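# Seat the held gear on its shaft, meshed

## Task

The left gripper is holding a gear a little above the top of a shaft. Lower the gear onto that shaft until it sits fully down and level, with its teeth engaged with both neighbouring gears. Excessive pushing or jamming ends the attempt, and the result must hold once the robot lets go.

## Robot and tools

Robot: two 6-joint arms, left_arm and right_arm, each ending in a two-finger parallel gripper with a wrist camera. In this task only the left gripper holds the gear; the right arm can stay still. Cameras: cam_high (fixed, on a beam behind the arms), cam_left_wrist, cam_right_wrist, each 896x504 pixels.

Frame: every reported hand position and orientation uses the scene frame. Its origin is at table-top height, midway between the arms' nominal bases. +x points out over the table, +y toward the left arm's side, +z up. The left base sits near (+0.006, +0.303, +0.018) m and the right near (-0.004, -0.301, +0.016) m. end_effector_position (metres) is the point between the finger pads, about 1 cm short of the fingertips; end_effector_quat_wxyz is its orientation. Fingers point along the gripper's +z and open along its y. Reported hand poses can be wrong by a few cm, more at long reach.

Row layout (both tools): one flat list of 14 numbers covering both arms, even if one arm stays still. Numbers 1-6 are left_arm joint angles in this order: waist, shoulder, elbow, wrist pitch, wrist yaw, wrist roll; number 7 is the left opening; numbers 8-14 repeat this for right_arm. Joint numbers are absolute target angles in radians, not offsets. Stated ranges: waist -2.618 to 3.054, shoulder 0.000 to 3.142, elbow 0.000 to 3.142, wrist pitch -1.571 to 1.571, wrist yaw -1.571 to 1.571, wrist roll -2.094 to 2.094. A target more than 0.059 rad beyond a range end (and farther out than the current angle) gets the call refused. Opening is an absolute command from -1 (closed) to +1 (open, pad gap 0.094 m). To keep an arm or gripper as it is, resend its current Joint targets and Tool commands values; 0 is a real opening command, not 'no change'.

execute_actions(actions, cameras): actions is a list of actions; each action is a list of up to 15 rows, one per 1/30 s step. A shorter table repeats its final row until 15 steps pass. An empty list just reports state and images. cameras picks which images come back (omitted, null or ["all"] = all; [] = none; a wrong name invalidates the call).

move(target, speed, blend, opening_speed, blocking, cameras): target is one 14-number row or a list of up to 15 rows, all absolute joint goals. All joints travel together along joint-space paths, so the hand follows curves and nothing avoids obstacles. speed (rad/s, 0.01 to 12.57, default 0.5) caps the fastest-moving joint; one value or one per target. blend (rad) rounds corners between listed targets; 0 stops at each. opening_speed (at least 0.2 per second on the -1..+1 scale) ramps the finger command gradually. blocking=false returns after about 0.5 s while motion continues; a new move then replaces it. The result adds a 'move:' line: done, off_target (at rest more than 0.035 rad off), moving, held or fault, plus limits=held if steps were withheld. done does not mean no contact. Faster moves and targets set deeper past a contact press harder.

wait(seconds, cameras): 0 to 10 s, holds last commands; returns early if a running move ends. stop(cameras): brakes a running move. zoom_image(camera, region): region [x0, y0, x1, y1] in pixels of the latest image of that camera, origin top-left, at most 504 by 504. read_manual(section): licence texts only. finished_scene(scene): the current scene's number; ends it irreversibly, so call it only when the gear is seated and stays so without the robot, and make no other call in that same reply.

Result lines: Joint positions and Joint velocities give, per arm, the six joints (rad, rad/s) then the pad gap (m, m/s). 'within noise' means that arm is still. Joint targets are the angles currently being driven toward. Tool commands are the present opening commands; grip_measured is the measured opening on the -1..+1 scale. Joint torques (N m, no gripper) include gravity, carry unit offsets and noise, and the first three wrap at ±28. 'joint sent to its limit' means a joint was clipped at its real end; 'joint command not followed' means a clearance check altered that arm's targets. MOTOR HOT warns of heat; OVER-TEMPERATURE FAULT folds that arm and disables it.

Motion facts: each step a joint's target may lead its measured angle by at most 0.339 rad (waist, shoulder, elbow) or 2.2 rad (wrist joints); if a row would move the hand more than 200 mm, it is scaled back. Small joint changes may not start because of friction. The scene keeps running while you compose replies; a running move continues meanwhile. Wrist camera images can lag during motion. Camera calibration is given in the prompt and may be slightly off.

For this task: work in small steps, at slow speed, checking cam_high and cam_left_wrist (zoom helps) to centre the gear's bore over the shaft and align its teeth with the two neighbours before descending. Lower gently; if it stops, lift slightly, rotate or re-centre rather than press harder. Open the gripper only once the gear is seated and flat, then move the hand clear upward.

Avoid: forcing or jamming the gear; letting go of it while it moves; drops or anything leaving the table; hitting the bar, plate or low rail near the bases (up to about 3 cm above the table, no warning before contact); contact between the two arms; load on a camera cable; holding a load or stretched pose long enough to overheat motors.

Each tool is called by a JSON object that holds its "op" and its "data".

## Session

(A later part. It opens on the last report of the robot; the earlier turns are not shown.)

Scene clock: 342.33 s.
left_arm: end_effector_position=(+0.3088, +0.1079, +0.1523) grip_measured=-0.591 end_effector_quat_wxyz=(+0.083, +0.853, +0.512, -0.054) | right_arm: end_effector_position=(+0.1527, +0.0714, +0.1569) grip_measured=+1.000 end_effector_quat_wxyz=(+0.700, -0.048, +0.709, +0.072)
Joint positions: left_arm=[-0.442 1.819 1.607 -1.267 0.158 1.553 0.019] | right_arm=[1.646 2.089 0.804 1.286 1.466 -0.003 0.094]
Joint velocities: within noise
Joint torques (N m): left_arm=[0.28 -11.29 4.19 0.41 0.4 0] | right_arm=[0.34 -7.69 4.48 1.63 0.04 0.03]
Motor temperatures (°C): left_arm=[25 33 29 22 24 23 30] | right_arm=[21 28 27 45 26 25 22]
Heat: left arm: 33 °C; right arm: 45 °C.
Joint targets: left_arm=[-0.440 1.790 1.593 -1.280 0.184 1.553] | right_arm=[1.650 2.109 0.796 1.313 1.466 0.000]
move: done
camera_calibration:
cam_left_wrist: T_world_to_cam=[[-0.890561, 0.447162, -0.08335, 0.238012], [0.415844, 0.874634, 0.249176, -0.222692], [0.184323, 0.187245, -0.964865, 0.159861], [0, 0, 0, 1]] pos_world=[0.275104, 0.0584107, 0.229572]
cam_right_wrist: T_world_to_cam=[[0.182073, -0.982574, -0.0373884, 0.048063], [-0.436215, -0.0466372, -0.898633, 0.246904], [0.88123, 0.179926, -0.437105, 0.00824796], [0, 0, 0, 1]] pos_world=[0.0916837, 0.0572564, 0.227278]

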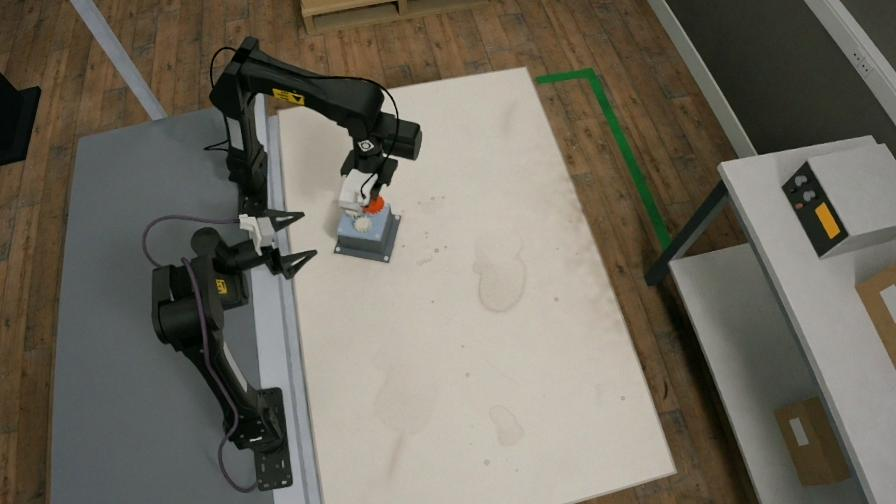

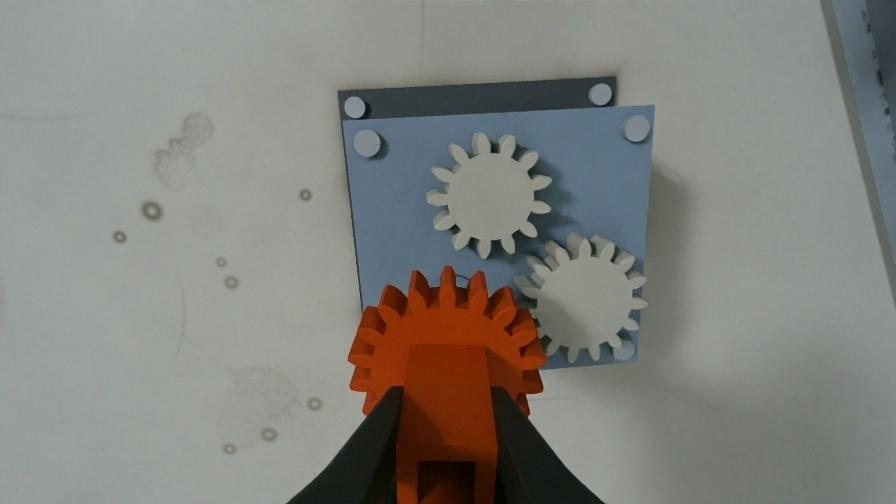

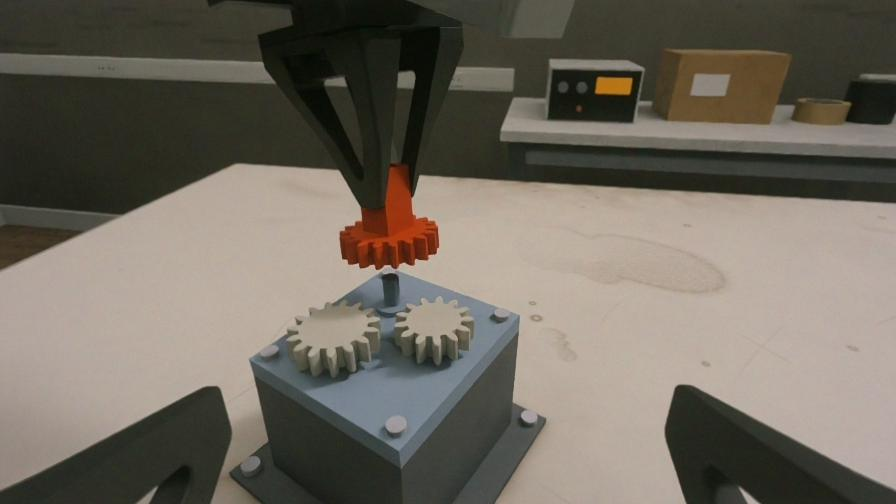

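{"op": "move", "data": {"target": [[-0.440, 1.790, 1.593, -1.280, 0.184, 1.553, -1, 1.65, 1.2, 1.2, 0, 1.466, 0, 1],[-0.440, 1.790, 1.593, -1.280, 0.184, 1.553, -1, -0.3, 1.2, 1.2, 0, 1.466, 0, 1],[-0.440, 1.790, 1.593, -1.280, 0.184, 1.553, -1, 0, 1.2, 1.2, 0, -1.3, 0, 1],[-0.440, 1.790, 1.593, -1.280, 0.184, 1.553, -1, 0.255, 1.999, 0.655, 1.344, -1.326, 0, 1]], "speed": [0.8, 1.0, 1.1, 0.8]}}

{"op": "zoom_image", "data": {"camera": "cam_right_wrist", "region": [350, 160, 480, 290]}}

{"op": "zoom_image", "data": {"camera": "cam_right_wrist", "region": [360, 220, 470, 310]}}

Scene clock: 358.20 s.
left_arm: end_effector_position=(+0.3090, +0.1076, +0.1524) grip_measured=-0.591 end_effector_quat_wxyz=(+0.084, +0.853, +0.512, -0.054) | right_arm: end_effector_position=(+0.3080, -0.0510, +0.1569) grip_measured=+1.000 end_effector_quat_wxyz=(+0.502, -0.479, +0.505, +0.513)
Joint positions: left_arm=[-0.442 1.819 1.607 -1.266 0.159 1.553 0.019] | right_arm=[0.246 1.981 0.665 1.3 -1.319 0.005 0.094]
Joint velocities: within noise
Joint torques (N m): left_arm=[0.28 -11.29 4.19 0.42 0.41 0] | right_arm=[0.75 -6.86 4.22 1.96 -0.11 -0.05]
Motor temperatures (°C): left_arm=[25 32 28 23 24 23 30] | right_arm=[21 27 28 44 26 25 22]
Heat: left arm: 32 °C; right arm: 44 °C.
Joint targets: left_arm=[-0.440 1.790 1.593 -1.280 0.184 1.553] | right_arm=[0.255 1.999 0.655 1.344 -1.326 0.000]
move: off_target (right_arm); right_arm: the wrist pitch is farthest, 0.044 rad from its target
camera_calibration:
cam_left_wrist: T_world_to_cam=[[-0.890487, 0.447103, -0.0844474, 0.238389], [0.415735, 0.87492, 0.248353, -0.222469], [0.184924, 0.186047, -0.964982, 0.159889], [0, 0, 0, 1]] pos_world=[0.275204, 0.058311, 0.229672]
cam_right_wrist: T_world_to_cam=[[0.999222, -0.00158153, -0.0394059, -0.301903], [-0.0367521, -0.399757, -0.915884, 0.170654], [-0.0143043, 0.91662, -0.399504, 0.200901], [0, 0, 0, 1]] pos_world=[0.310814, -0.116407, 0.224663]

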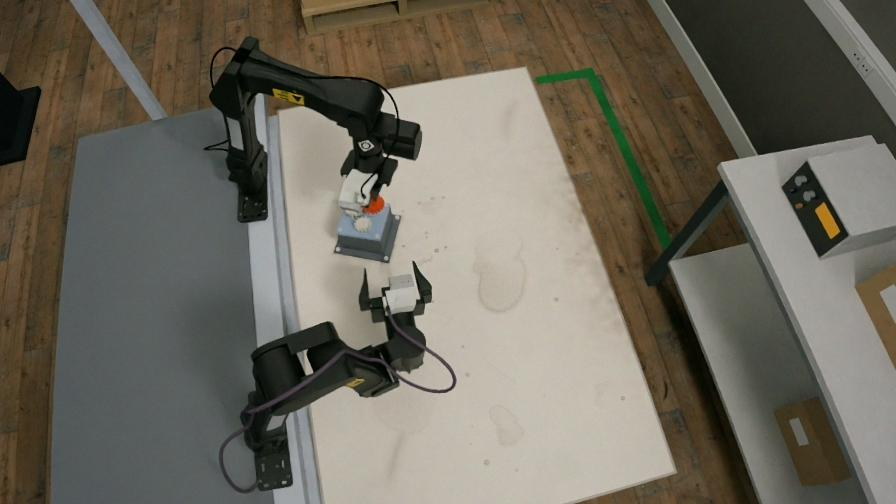

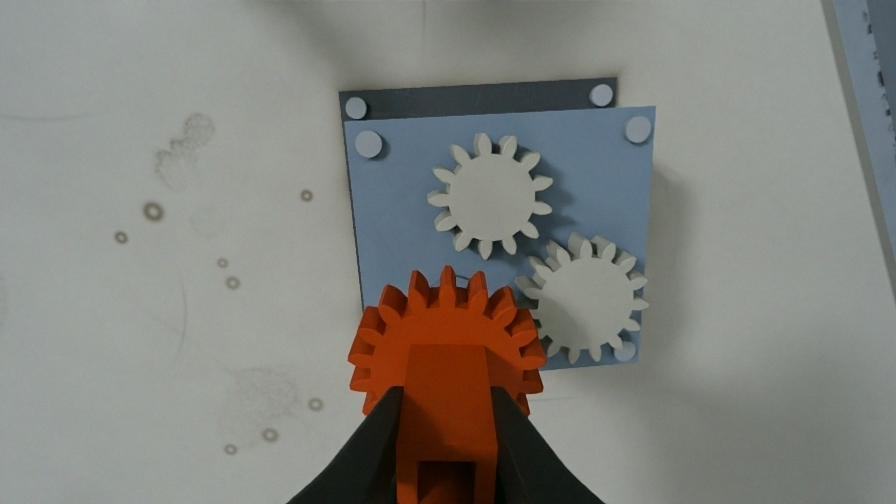

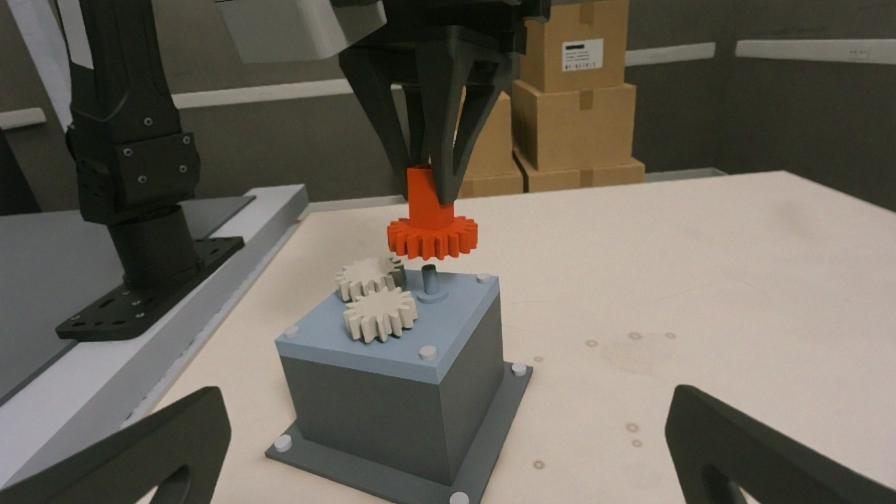

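Scaled by 3.877.

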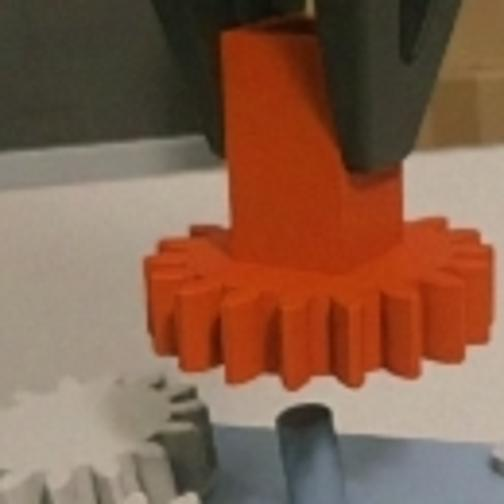

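Scaled by 4.582.

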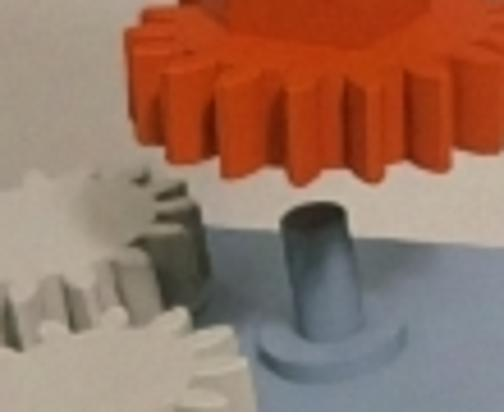

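{"op": "move", "data": {"target": [-0.468, 1.704, 1.492, -1.194, 0.100, 1.553, -1, 0.255, 1.999, 0.655, 1.3, -1.326, 0, 1], "speed": 0.1}}

{"op": "zoom_image", "data": {"camera": "cam_right_wrist", "region": [350, 160, 480, 290]}}

{"op": "zoom_image", "data": {"camera": "cam_right_wrist", "region": [360, 220, 470, 310]}}

Scene clock: 389.23 s.
left_arm: end_effector_position=(+0.3064, +0.1133, +0.1548) grip_measured=-0.591 end_effector_quat_wxyz=(+0.101, +0.858, +0.504, -0.012) | right_arm: end_effector_position=(+0.3080, -0.0510, +0.1565) grip_measured=+1.000 end_effector_quat_wxyz=(+0.501, -0.478, +0.507, +0.514)
Joint positions: left_arm=[-0.461 1.731 1.506 -1.181 0.102 1.553 0.019] | right_arm=[0.246 1.981 0.665 1.297 -1.319 0.005 0.094]
Joint velocities: within noise
Joint torques (N m): left_arm=[-0.5 -10.35 4.29 0.56 0.05 0] | right_arm=[0.72 -6.86 4.22 1.51 -0.11 -0.06]
Motor temperatures (°C): left_arm=[25 31 28 22 24 23 30] | right_arm=[21 28 27 44 26 25 22]
Heat: left arm: 31 °C; right arm: 44 °C.
Joint targets: left_arm=[-0.468 1.704 1.492 -1.194 0.100 1.553] | right_arm=[0.255 1.999 0.655 1.300 -1.326 0.000]
move: done
camera_calibration:
cam_left_wrist: T_world_to_cam=[[-0.875074, 0.457252, -0.158635, 0.23936], [0.39927, 0.867273, 0.297357, -0.228629], [0.273547, 0.196871, -0.941495, 0.129635], [0, 0, 0, 1]] pos_world=[0.265281, 0.0633146, 0.228006]
cam_right_wrist: T_world_to_cam=[[0.999071, -0.00149383, -0.0430734, -0.301232], [-0.0400638, -0.400612, -0.915372, 0.171108], [-0.0158883, 0.916247, -0.400299, 0.201372], [0, 0, 0, 1]] pos_world=[0.311007, -0.116409, 0.224261]

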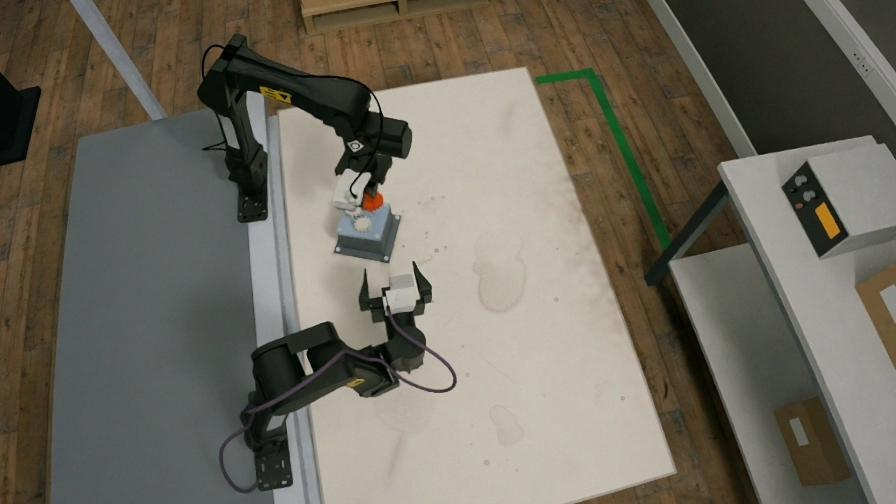

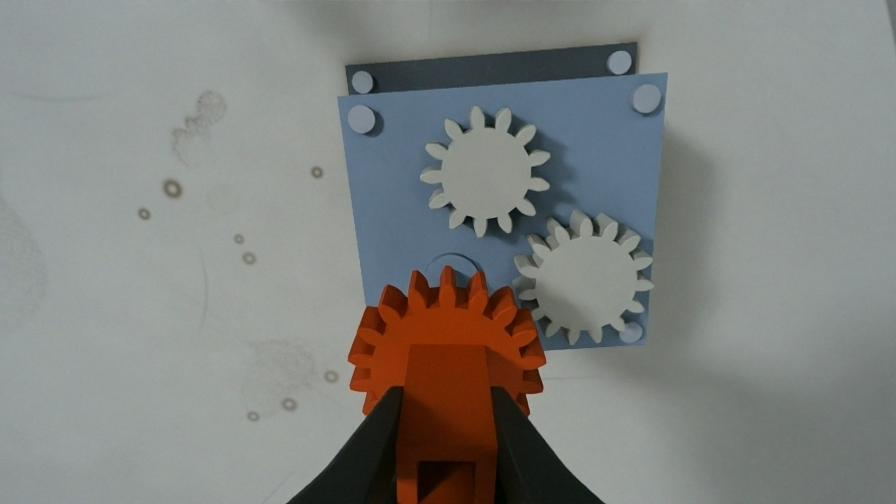

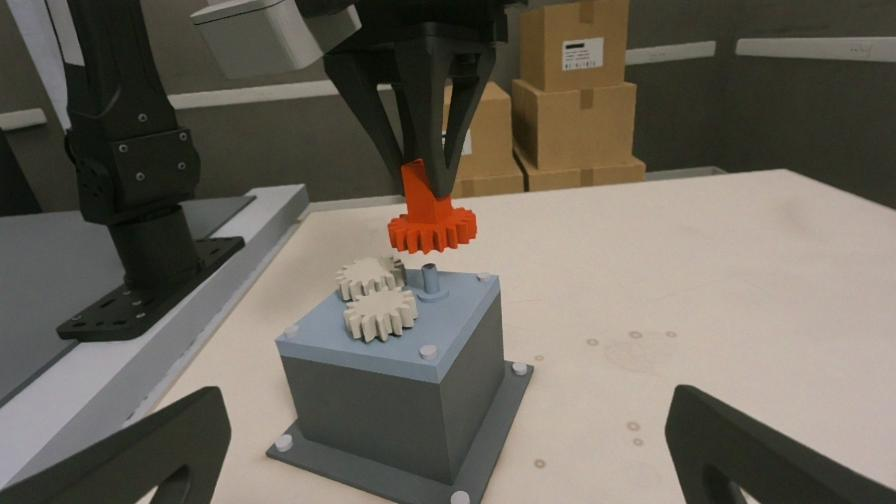

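Scaled by 3.877.

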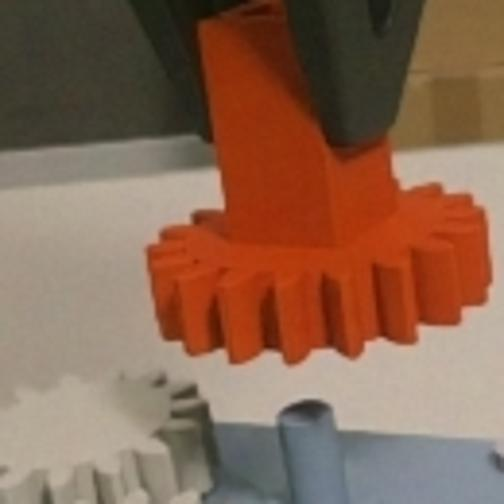

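Scaled by 4.582.

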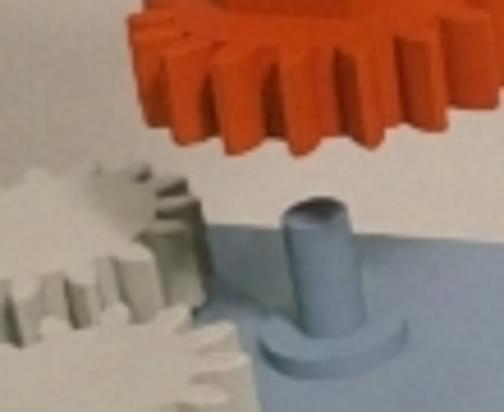

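{"op": "move", "data": {"target": [-0.476, 1.697, 1.473, -1.181, 0.146, 1.553, -1, 0.255, 1.999, 0.655, 1.3, -1.326, 0, 1], "speed": 0.1}}

{"op": "zoom_image", "data": {"camera": "cam_right_wrist", "region": [350, 160, 480, 290]}}

{"op": "zoom_image", "data": {"camera": "cam_right_wrist", "region": [360, 220, 470, 310]}}

Scene clock: 408.37 s.
left_arm: end_effector_position=(+0.3018, +0.1089, +0.1522) grip_measured=-0.591 end_effector_quat_wxyz=(+0.106, +0.860, +0.500, -0.020) | right_arm: end_effector_position=(+0.3080, -0.0510, +0.1564) grip_measured=+1.000 end_effector_quat_wxyz=(+0.501, -0.478, +0.507, +0.514)
Joint positions: left_arm=[-0.468 1.725 1.486 -1.168 0.121 1.553 0.019] | right_arm=[0.246 1.981 0.665 1.296 -1.319 0.005 0.094]
Joint velocities: within noise
Joint torques (N m): left_arm=[-0.5 -10.32 4.3 0.55 0.38 0.01] | right_arm=[0.75 -6.86 4.22 1.51 -0.11 -0.05]
Motor temperatures (°C): left_arm=[25 33 28 23 24 23 30] | right_arm=[21 28 27 43 26 25 22]
Heat: left arm: 33 °C; right arm: 43 °C.
Joint targets: left_arm=[-0.476 1.697 1.473 -1.181 0.146 1.553] | right_arm=[0.255 1.999 0.655 1.300 -1.326 0.000]
move: done
camera_calibration:
cam_left_wrist: T_world_to_cam=[[-0.8716, 0.464146, -0.157743, 0.234952], [0.411307, 0.867479, 0.279832, -0.22318], [0.266721, 0.17902, -0.947001, 0.134212], [0, 0, 0, 1]] pos_world=[0.260782, 0.0605256, 0.226614]
cam_right_wrist: T_world_to_cam=[[0.999056, -0.00143606, -0.0434258, -0.301241], [-0.0403621, -0.400701, -0.915319, 0.171182], [-0.0160863, 0.916208, -0.40038, 0.201449], [0, 0, 0, 1]] pos_world=[0.311106, -0.116409, 0.224261]

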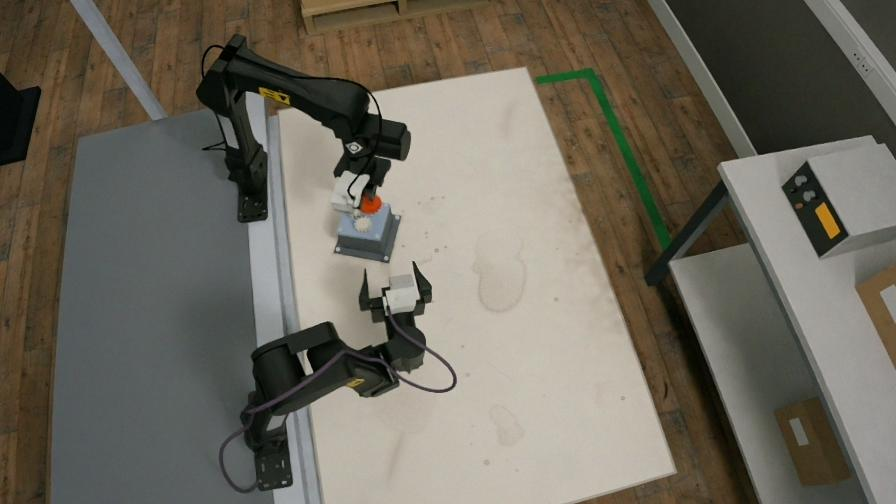

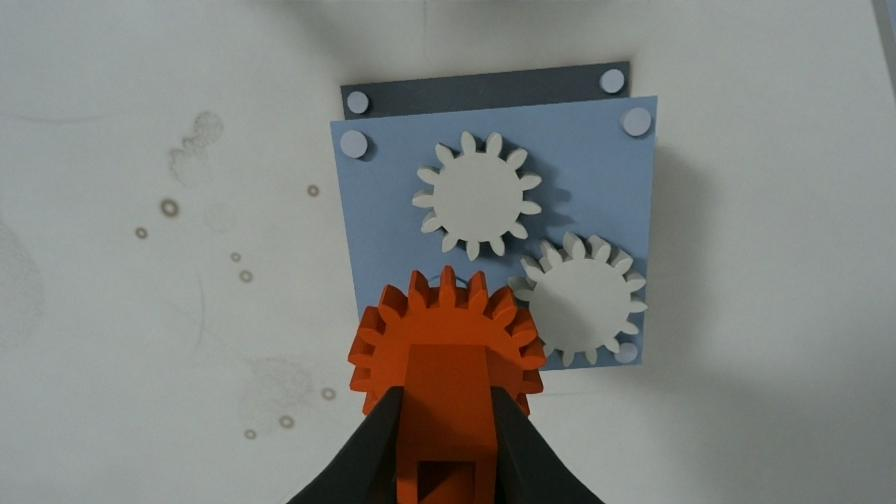

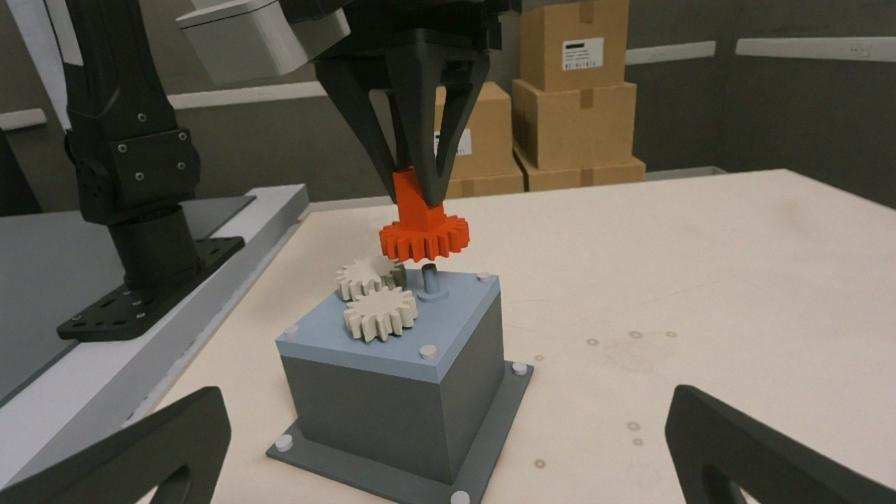

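Scaled by 3.877.

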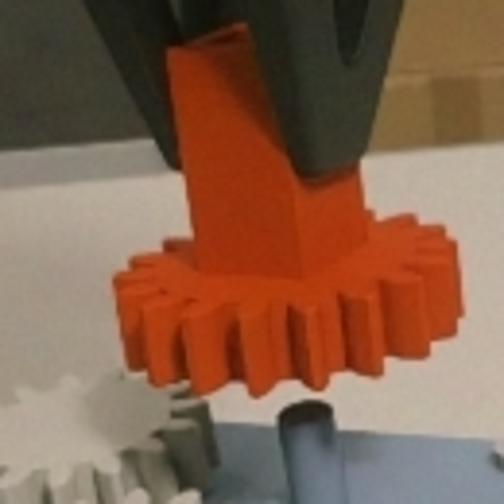

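Scaled by 4.582.

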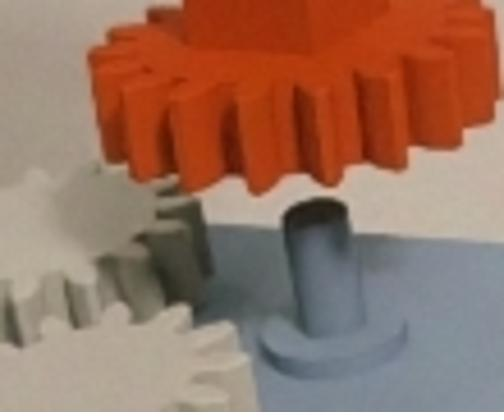

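{"op": "move", "data": {"target": [[-0.476, 1.697, 1.473, -1.181, 0.146, 1.553, -1, 0.0, 1.2, 1.2, 0, -1.3, 0, 1],[-0.476, 1.697, 1.473, -1.181, 0.146, 1.553, -1, -0.3, 1.2, 1.2, 0, 1.466, 0, 1],[-0.476, 1.697, 1.473, -1.181, 0.146, 1.553, -1, 1.65, 1.2, 1.2, 0, 1.466, 0, 1],[-0.476, 1.697, 1.473, -1.181, 0.146, 1.553, -1, 1.65, 2.109, 0.7965, 1.3125, 1.466, 0, 1]], "speed": [0.9, 1.1, 0.9, 0.8]}}

{"op": "zoom_image", "data": {"camera": "cam_right_wrist", "region": [330, 160, 460, 290]}}

{"op": "zoom_image", "data": {"camera": "cam_right_wrist", "region": [340, 220, 450, 320]}}

Scene clock: 424.50 s.
left_arm: end_effector_position=(+0.3019, +0.1087, +0.1522) grip_measured=-0.591 end_effector_quat_wxyz=(+0.106, +0.860, +0.499, -0.021) | right_arm: end_effector_position=(+0.1527, +0.0715, +0.1567) grip_measured=+1.000 end_effector_quat_wxyz=(+0.700, -0.048, +0.709, +0.072)
Joint positions: left_arm=[-0.468 1.725 1.486 -1.167 0.121 1.553 0.019] | right_arm=[1.646 2.089 0.804 1.286 1.465 -0.003 0.094]
Joint velocities: within noise
Joint torques (N m): left_arm=[-0.51 -10.33 4.33 0.55 0.38 0] | right_arm=[0.35 -7.72 4.49 1.65 0.04 0.03]
Motor temperatures (°C): left_arm=[25 33 28 23 24 23 30] | right_arm=[21 28 28 42 26 25 22]
Heat: left arm: 33 °C; right arm: 42 °C.
Joint targets: left_arm=[-0.476 1.697 1.473 -1.181 0.146 1.553] | right_arm=[1.650 2.109 0.797 1.313 1.466 0.000]
move: done
camera_calibration:
cam_left_wrist: T_world_to_cam=[[-0.871514, 0.464053, -0.158485, 0.235236], [0.411294, 0.867734, 0.279059, -0.222972], [0.267021, 0.17802, -0.947105, 0.134209], [0, 0, 0, 1]] pos_world=[0.260882, 0.0604259, 0.226614]
cam_right_wrist: T_world_to_cam=[[0.182416, -0.982537, -0.0366817, 0.0479627], [-0.436154, -0.0474268, -0.898621, 0.246855], [0.881189, 0.179922, -0.437189, 0.00820938], [0, 0, 0, 1]] pos_world=[0.0916837, 0.0573557, 0.227178]

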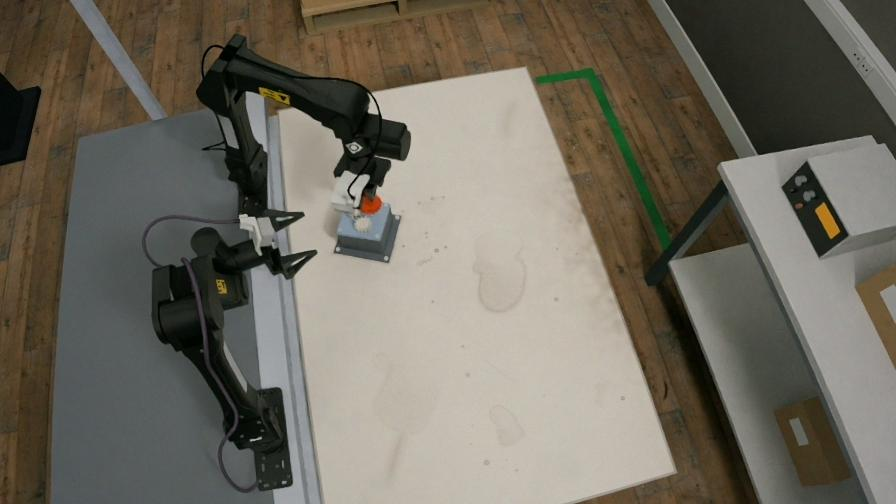

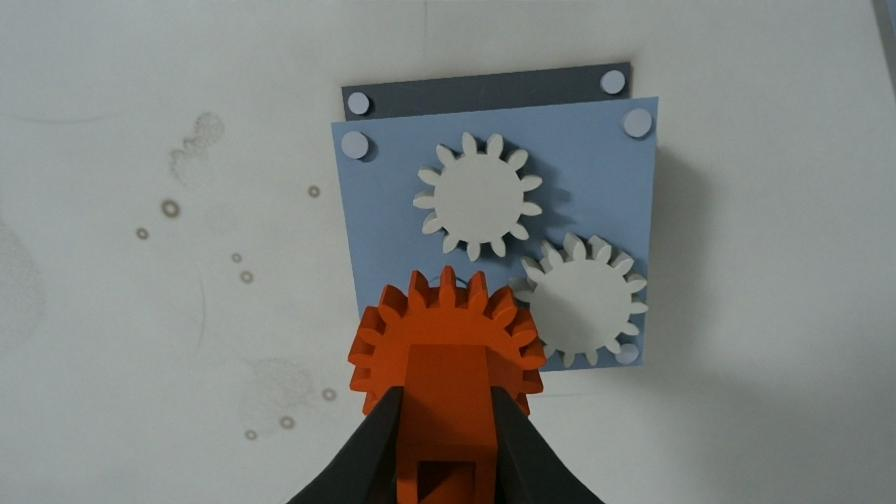

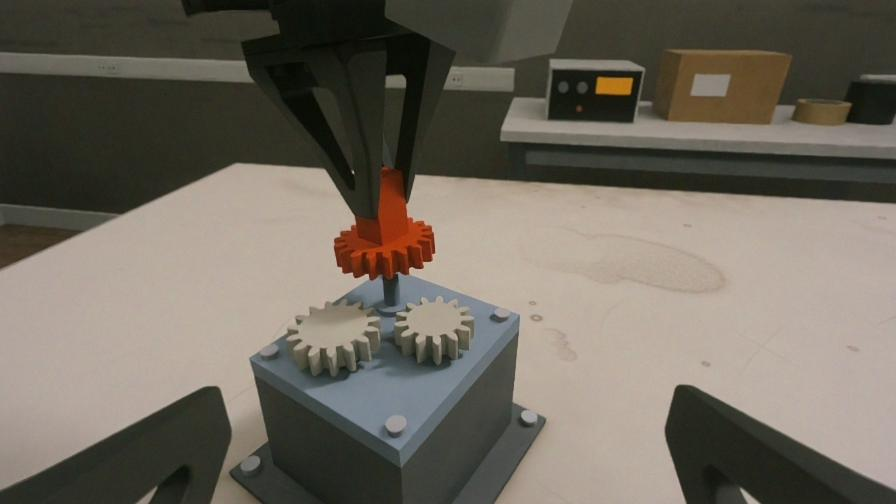

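Scaled by 3.877.

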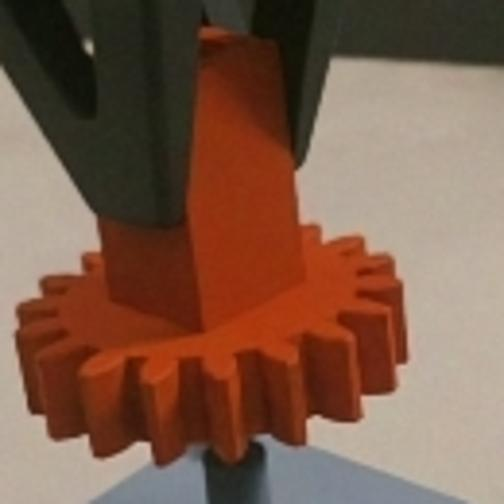

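Scaled by 4.582.

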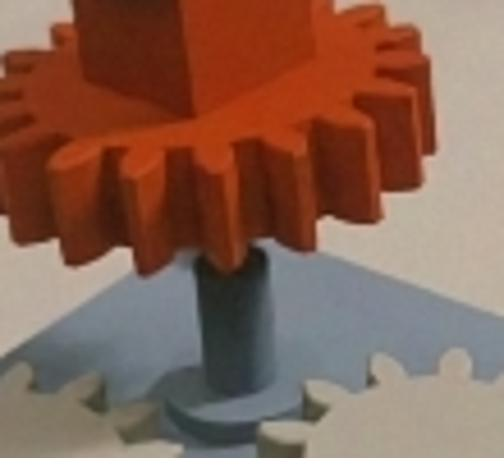

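{"op": "move", "data": {"target": [-0.500, 1.773, 1.532, -1.213, 0.078, 1.553, -1, 1.65, 2.109, 0.7965, 1.3125, 1.466, 0, 1], "speed": 0.1}}

{"op": "zoom_image", "data": {"camera": "cam_right_wrist", "region": [330, 160, 460, 290]}}

{"op": "zoom_image", "data": {"camera": "cam_right_wrist", "region": [340, 220, 450, 320]}}

Scene clock: 447.00 s.
left_arm: end_effector_position=(+0.3046, +0.1056, +0.1495) grip_measured=-0.591 end_effector_quat_wxyz=(+0.091, +0.866, +0.492, -0.007) | right_arm: end_effector_position=(+0.1527, +0.0715, +0.1568) grip_measured=+1.000 end_effector_quat_wxyz=(+0.700, -0.048, +0.709, +0.072)
Joint positions: left_arm=[-0.492 1.752 1.512 -1.178 0.081 1.553 0.019] | right_arm=[1.646 2.089 0.804 1.286 1.465 -0.003 0.094]
Joint velocities: within noise
Joint torques (N m): left_arm=[-0.51 -6.23 6.72 0.32 0.06 0] | right_arm=[0.34 -7.72 4.49 1.64 0.04 0.03]
Motor temperatures (°C): left_arm=[25 33 28 23 24 23 30] | right_arm=[21 28 27 43 26 25 22]
Heat: left arm: 33 °C; right arm: 43 °C.
Joint targets: left_arm=[-0.500 1.773 1.532 -1.213 0.078 1.553] | right_arm=[1.650 2.109 0.797 1.313 1.466 0.000]
move: done
camera_calibration:
cam_left_wrist: T_world_to_cam=[[-0.861413, 0.48566, -0.148671, 0.231727], [0.423294, 0.848235, 0.318308, -0.228089], [0.280697, 0.211263, -0.936257, 0.122135], [0, 0, 0, 1]] pos_world=[0.261879, 0.0551302, 0.221403]
cam_right_wrist: T_world_to_cam=[[0.182459, -0.982516, -0.037033, 0.0480382], [-0.436198, -0.047134, -0.898615, 0.246841], [0.881158, 0.180114, -0.437171, 0.00819726], [0, 0, 0, 1]] pos_world=[0.0916835, 0.0573564, 0.227178]

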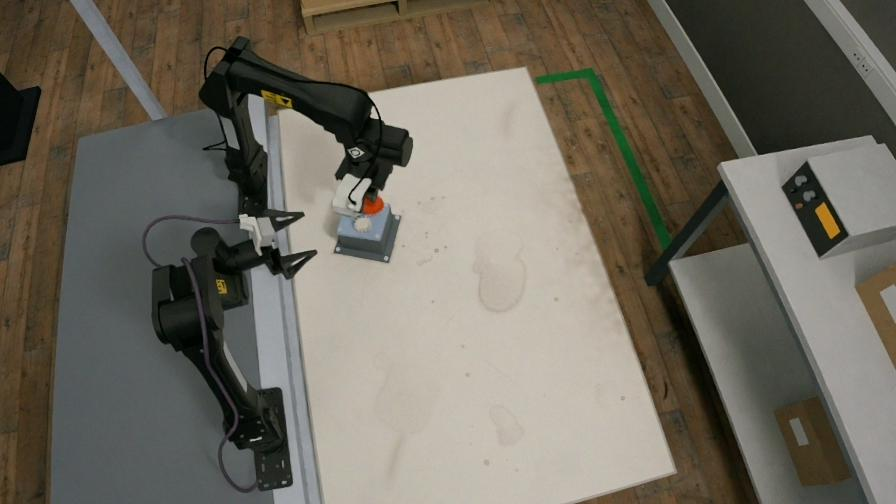

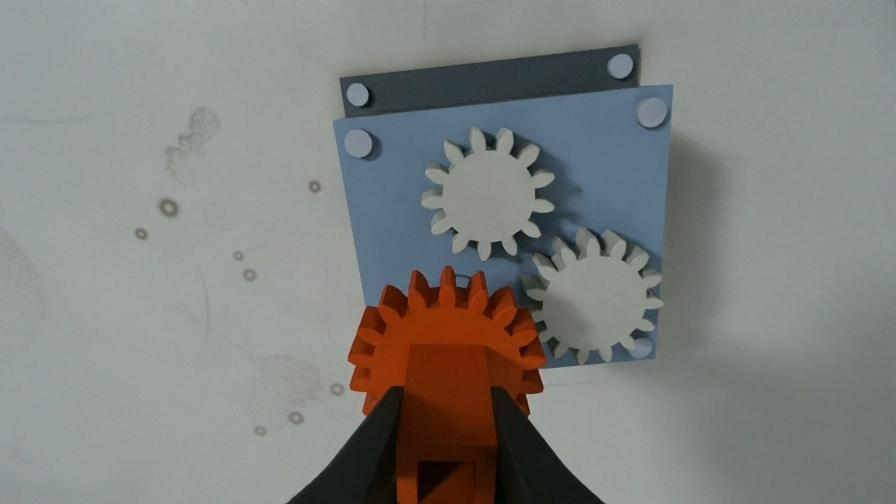

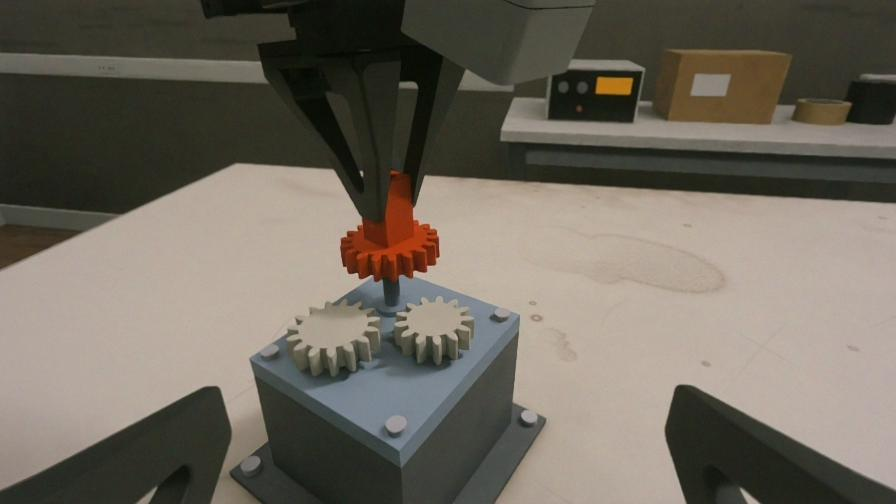

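Scaled by 3.877.

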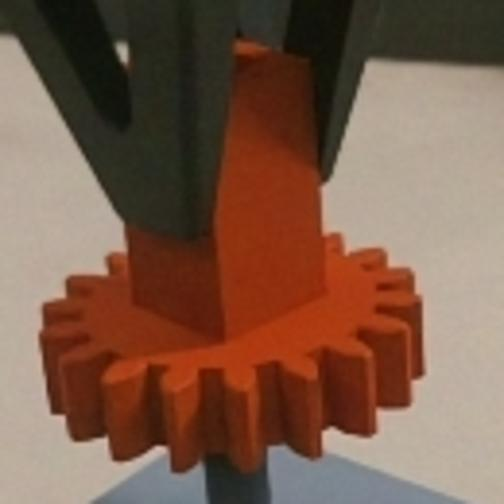

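Scaled by 4.582.

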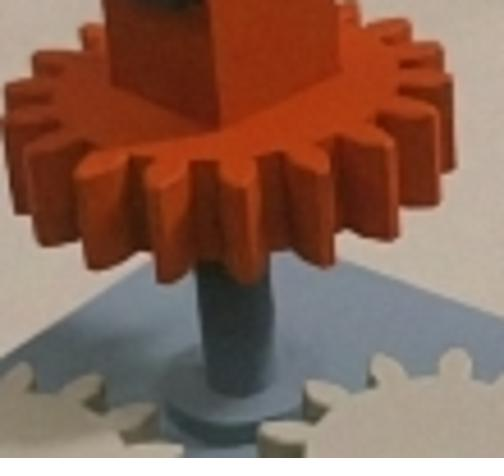

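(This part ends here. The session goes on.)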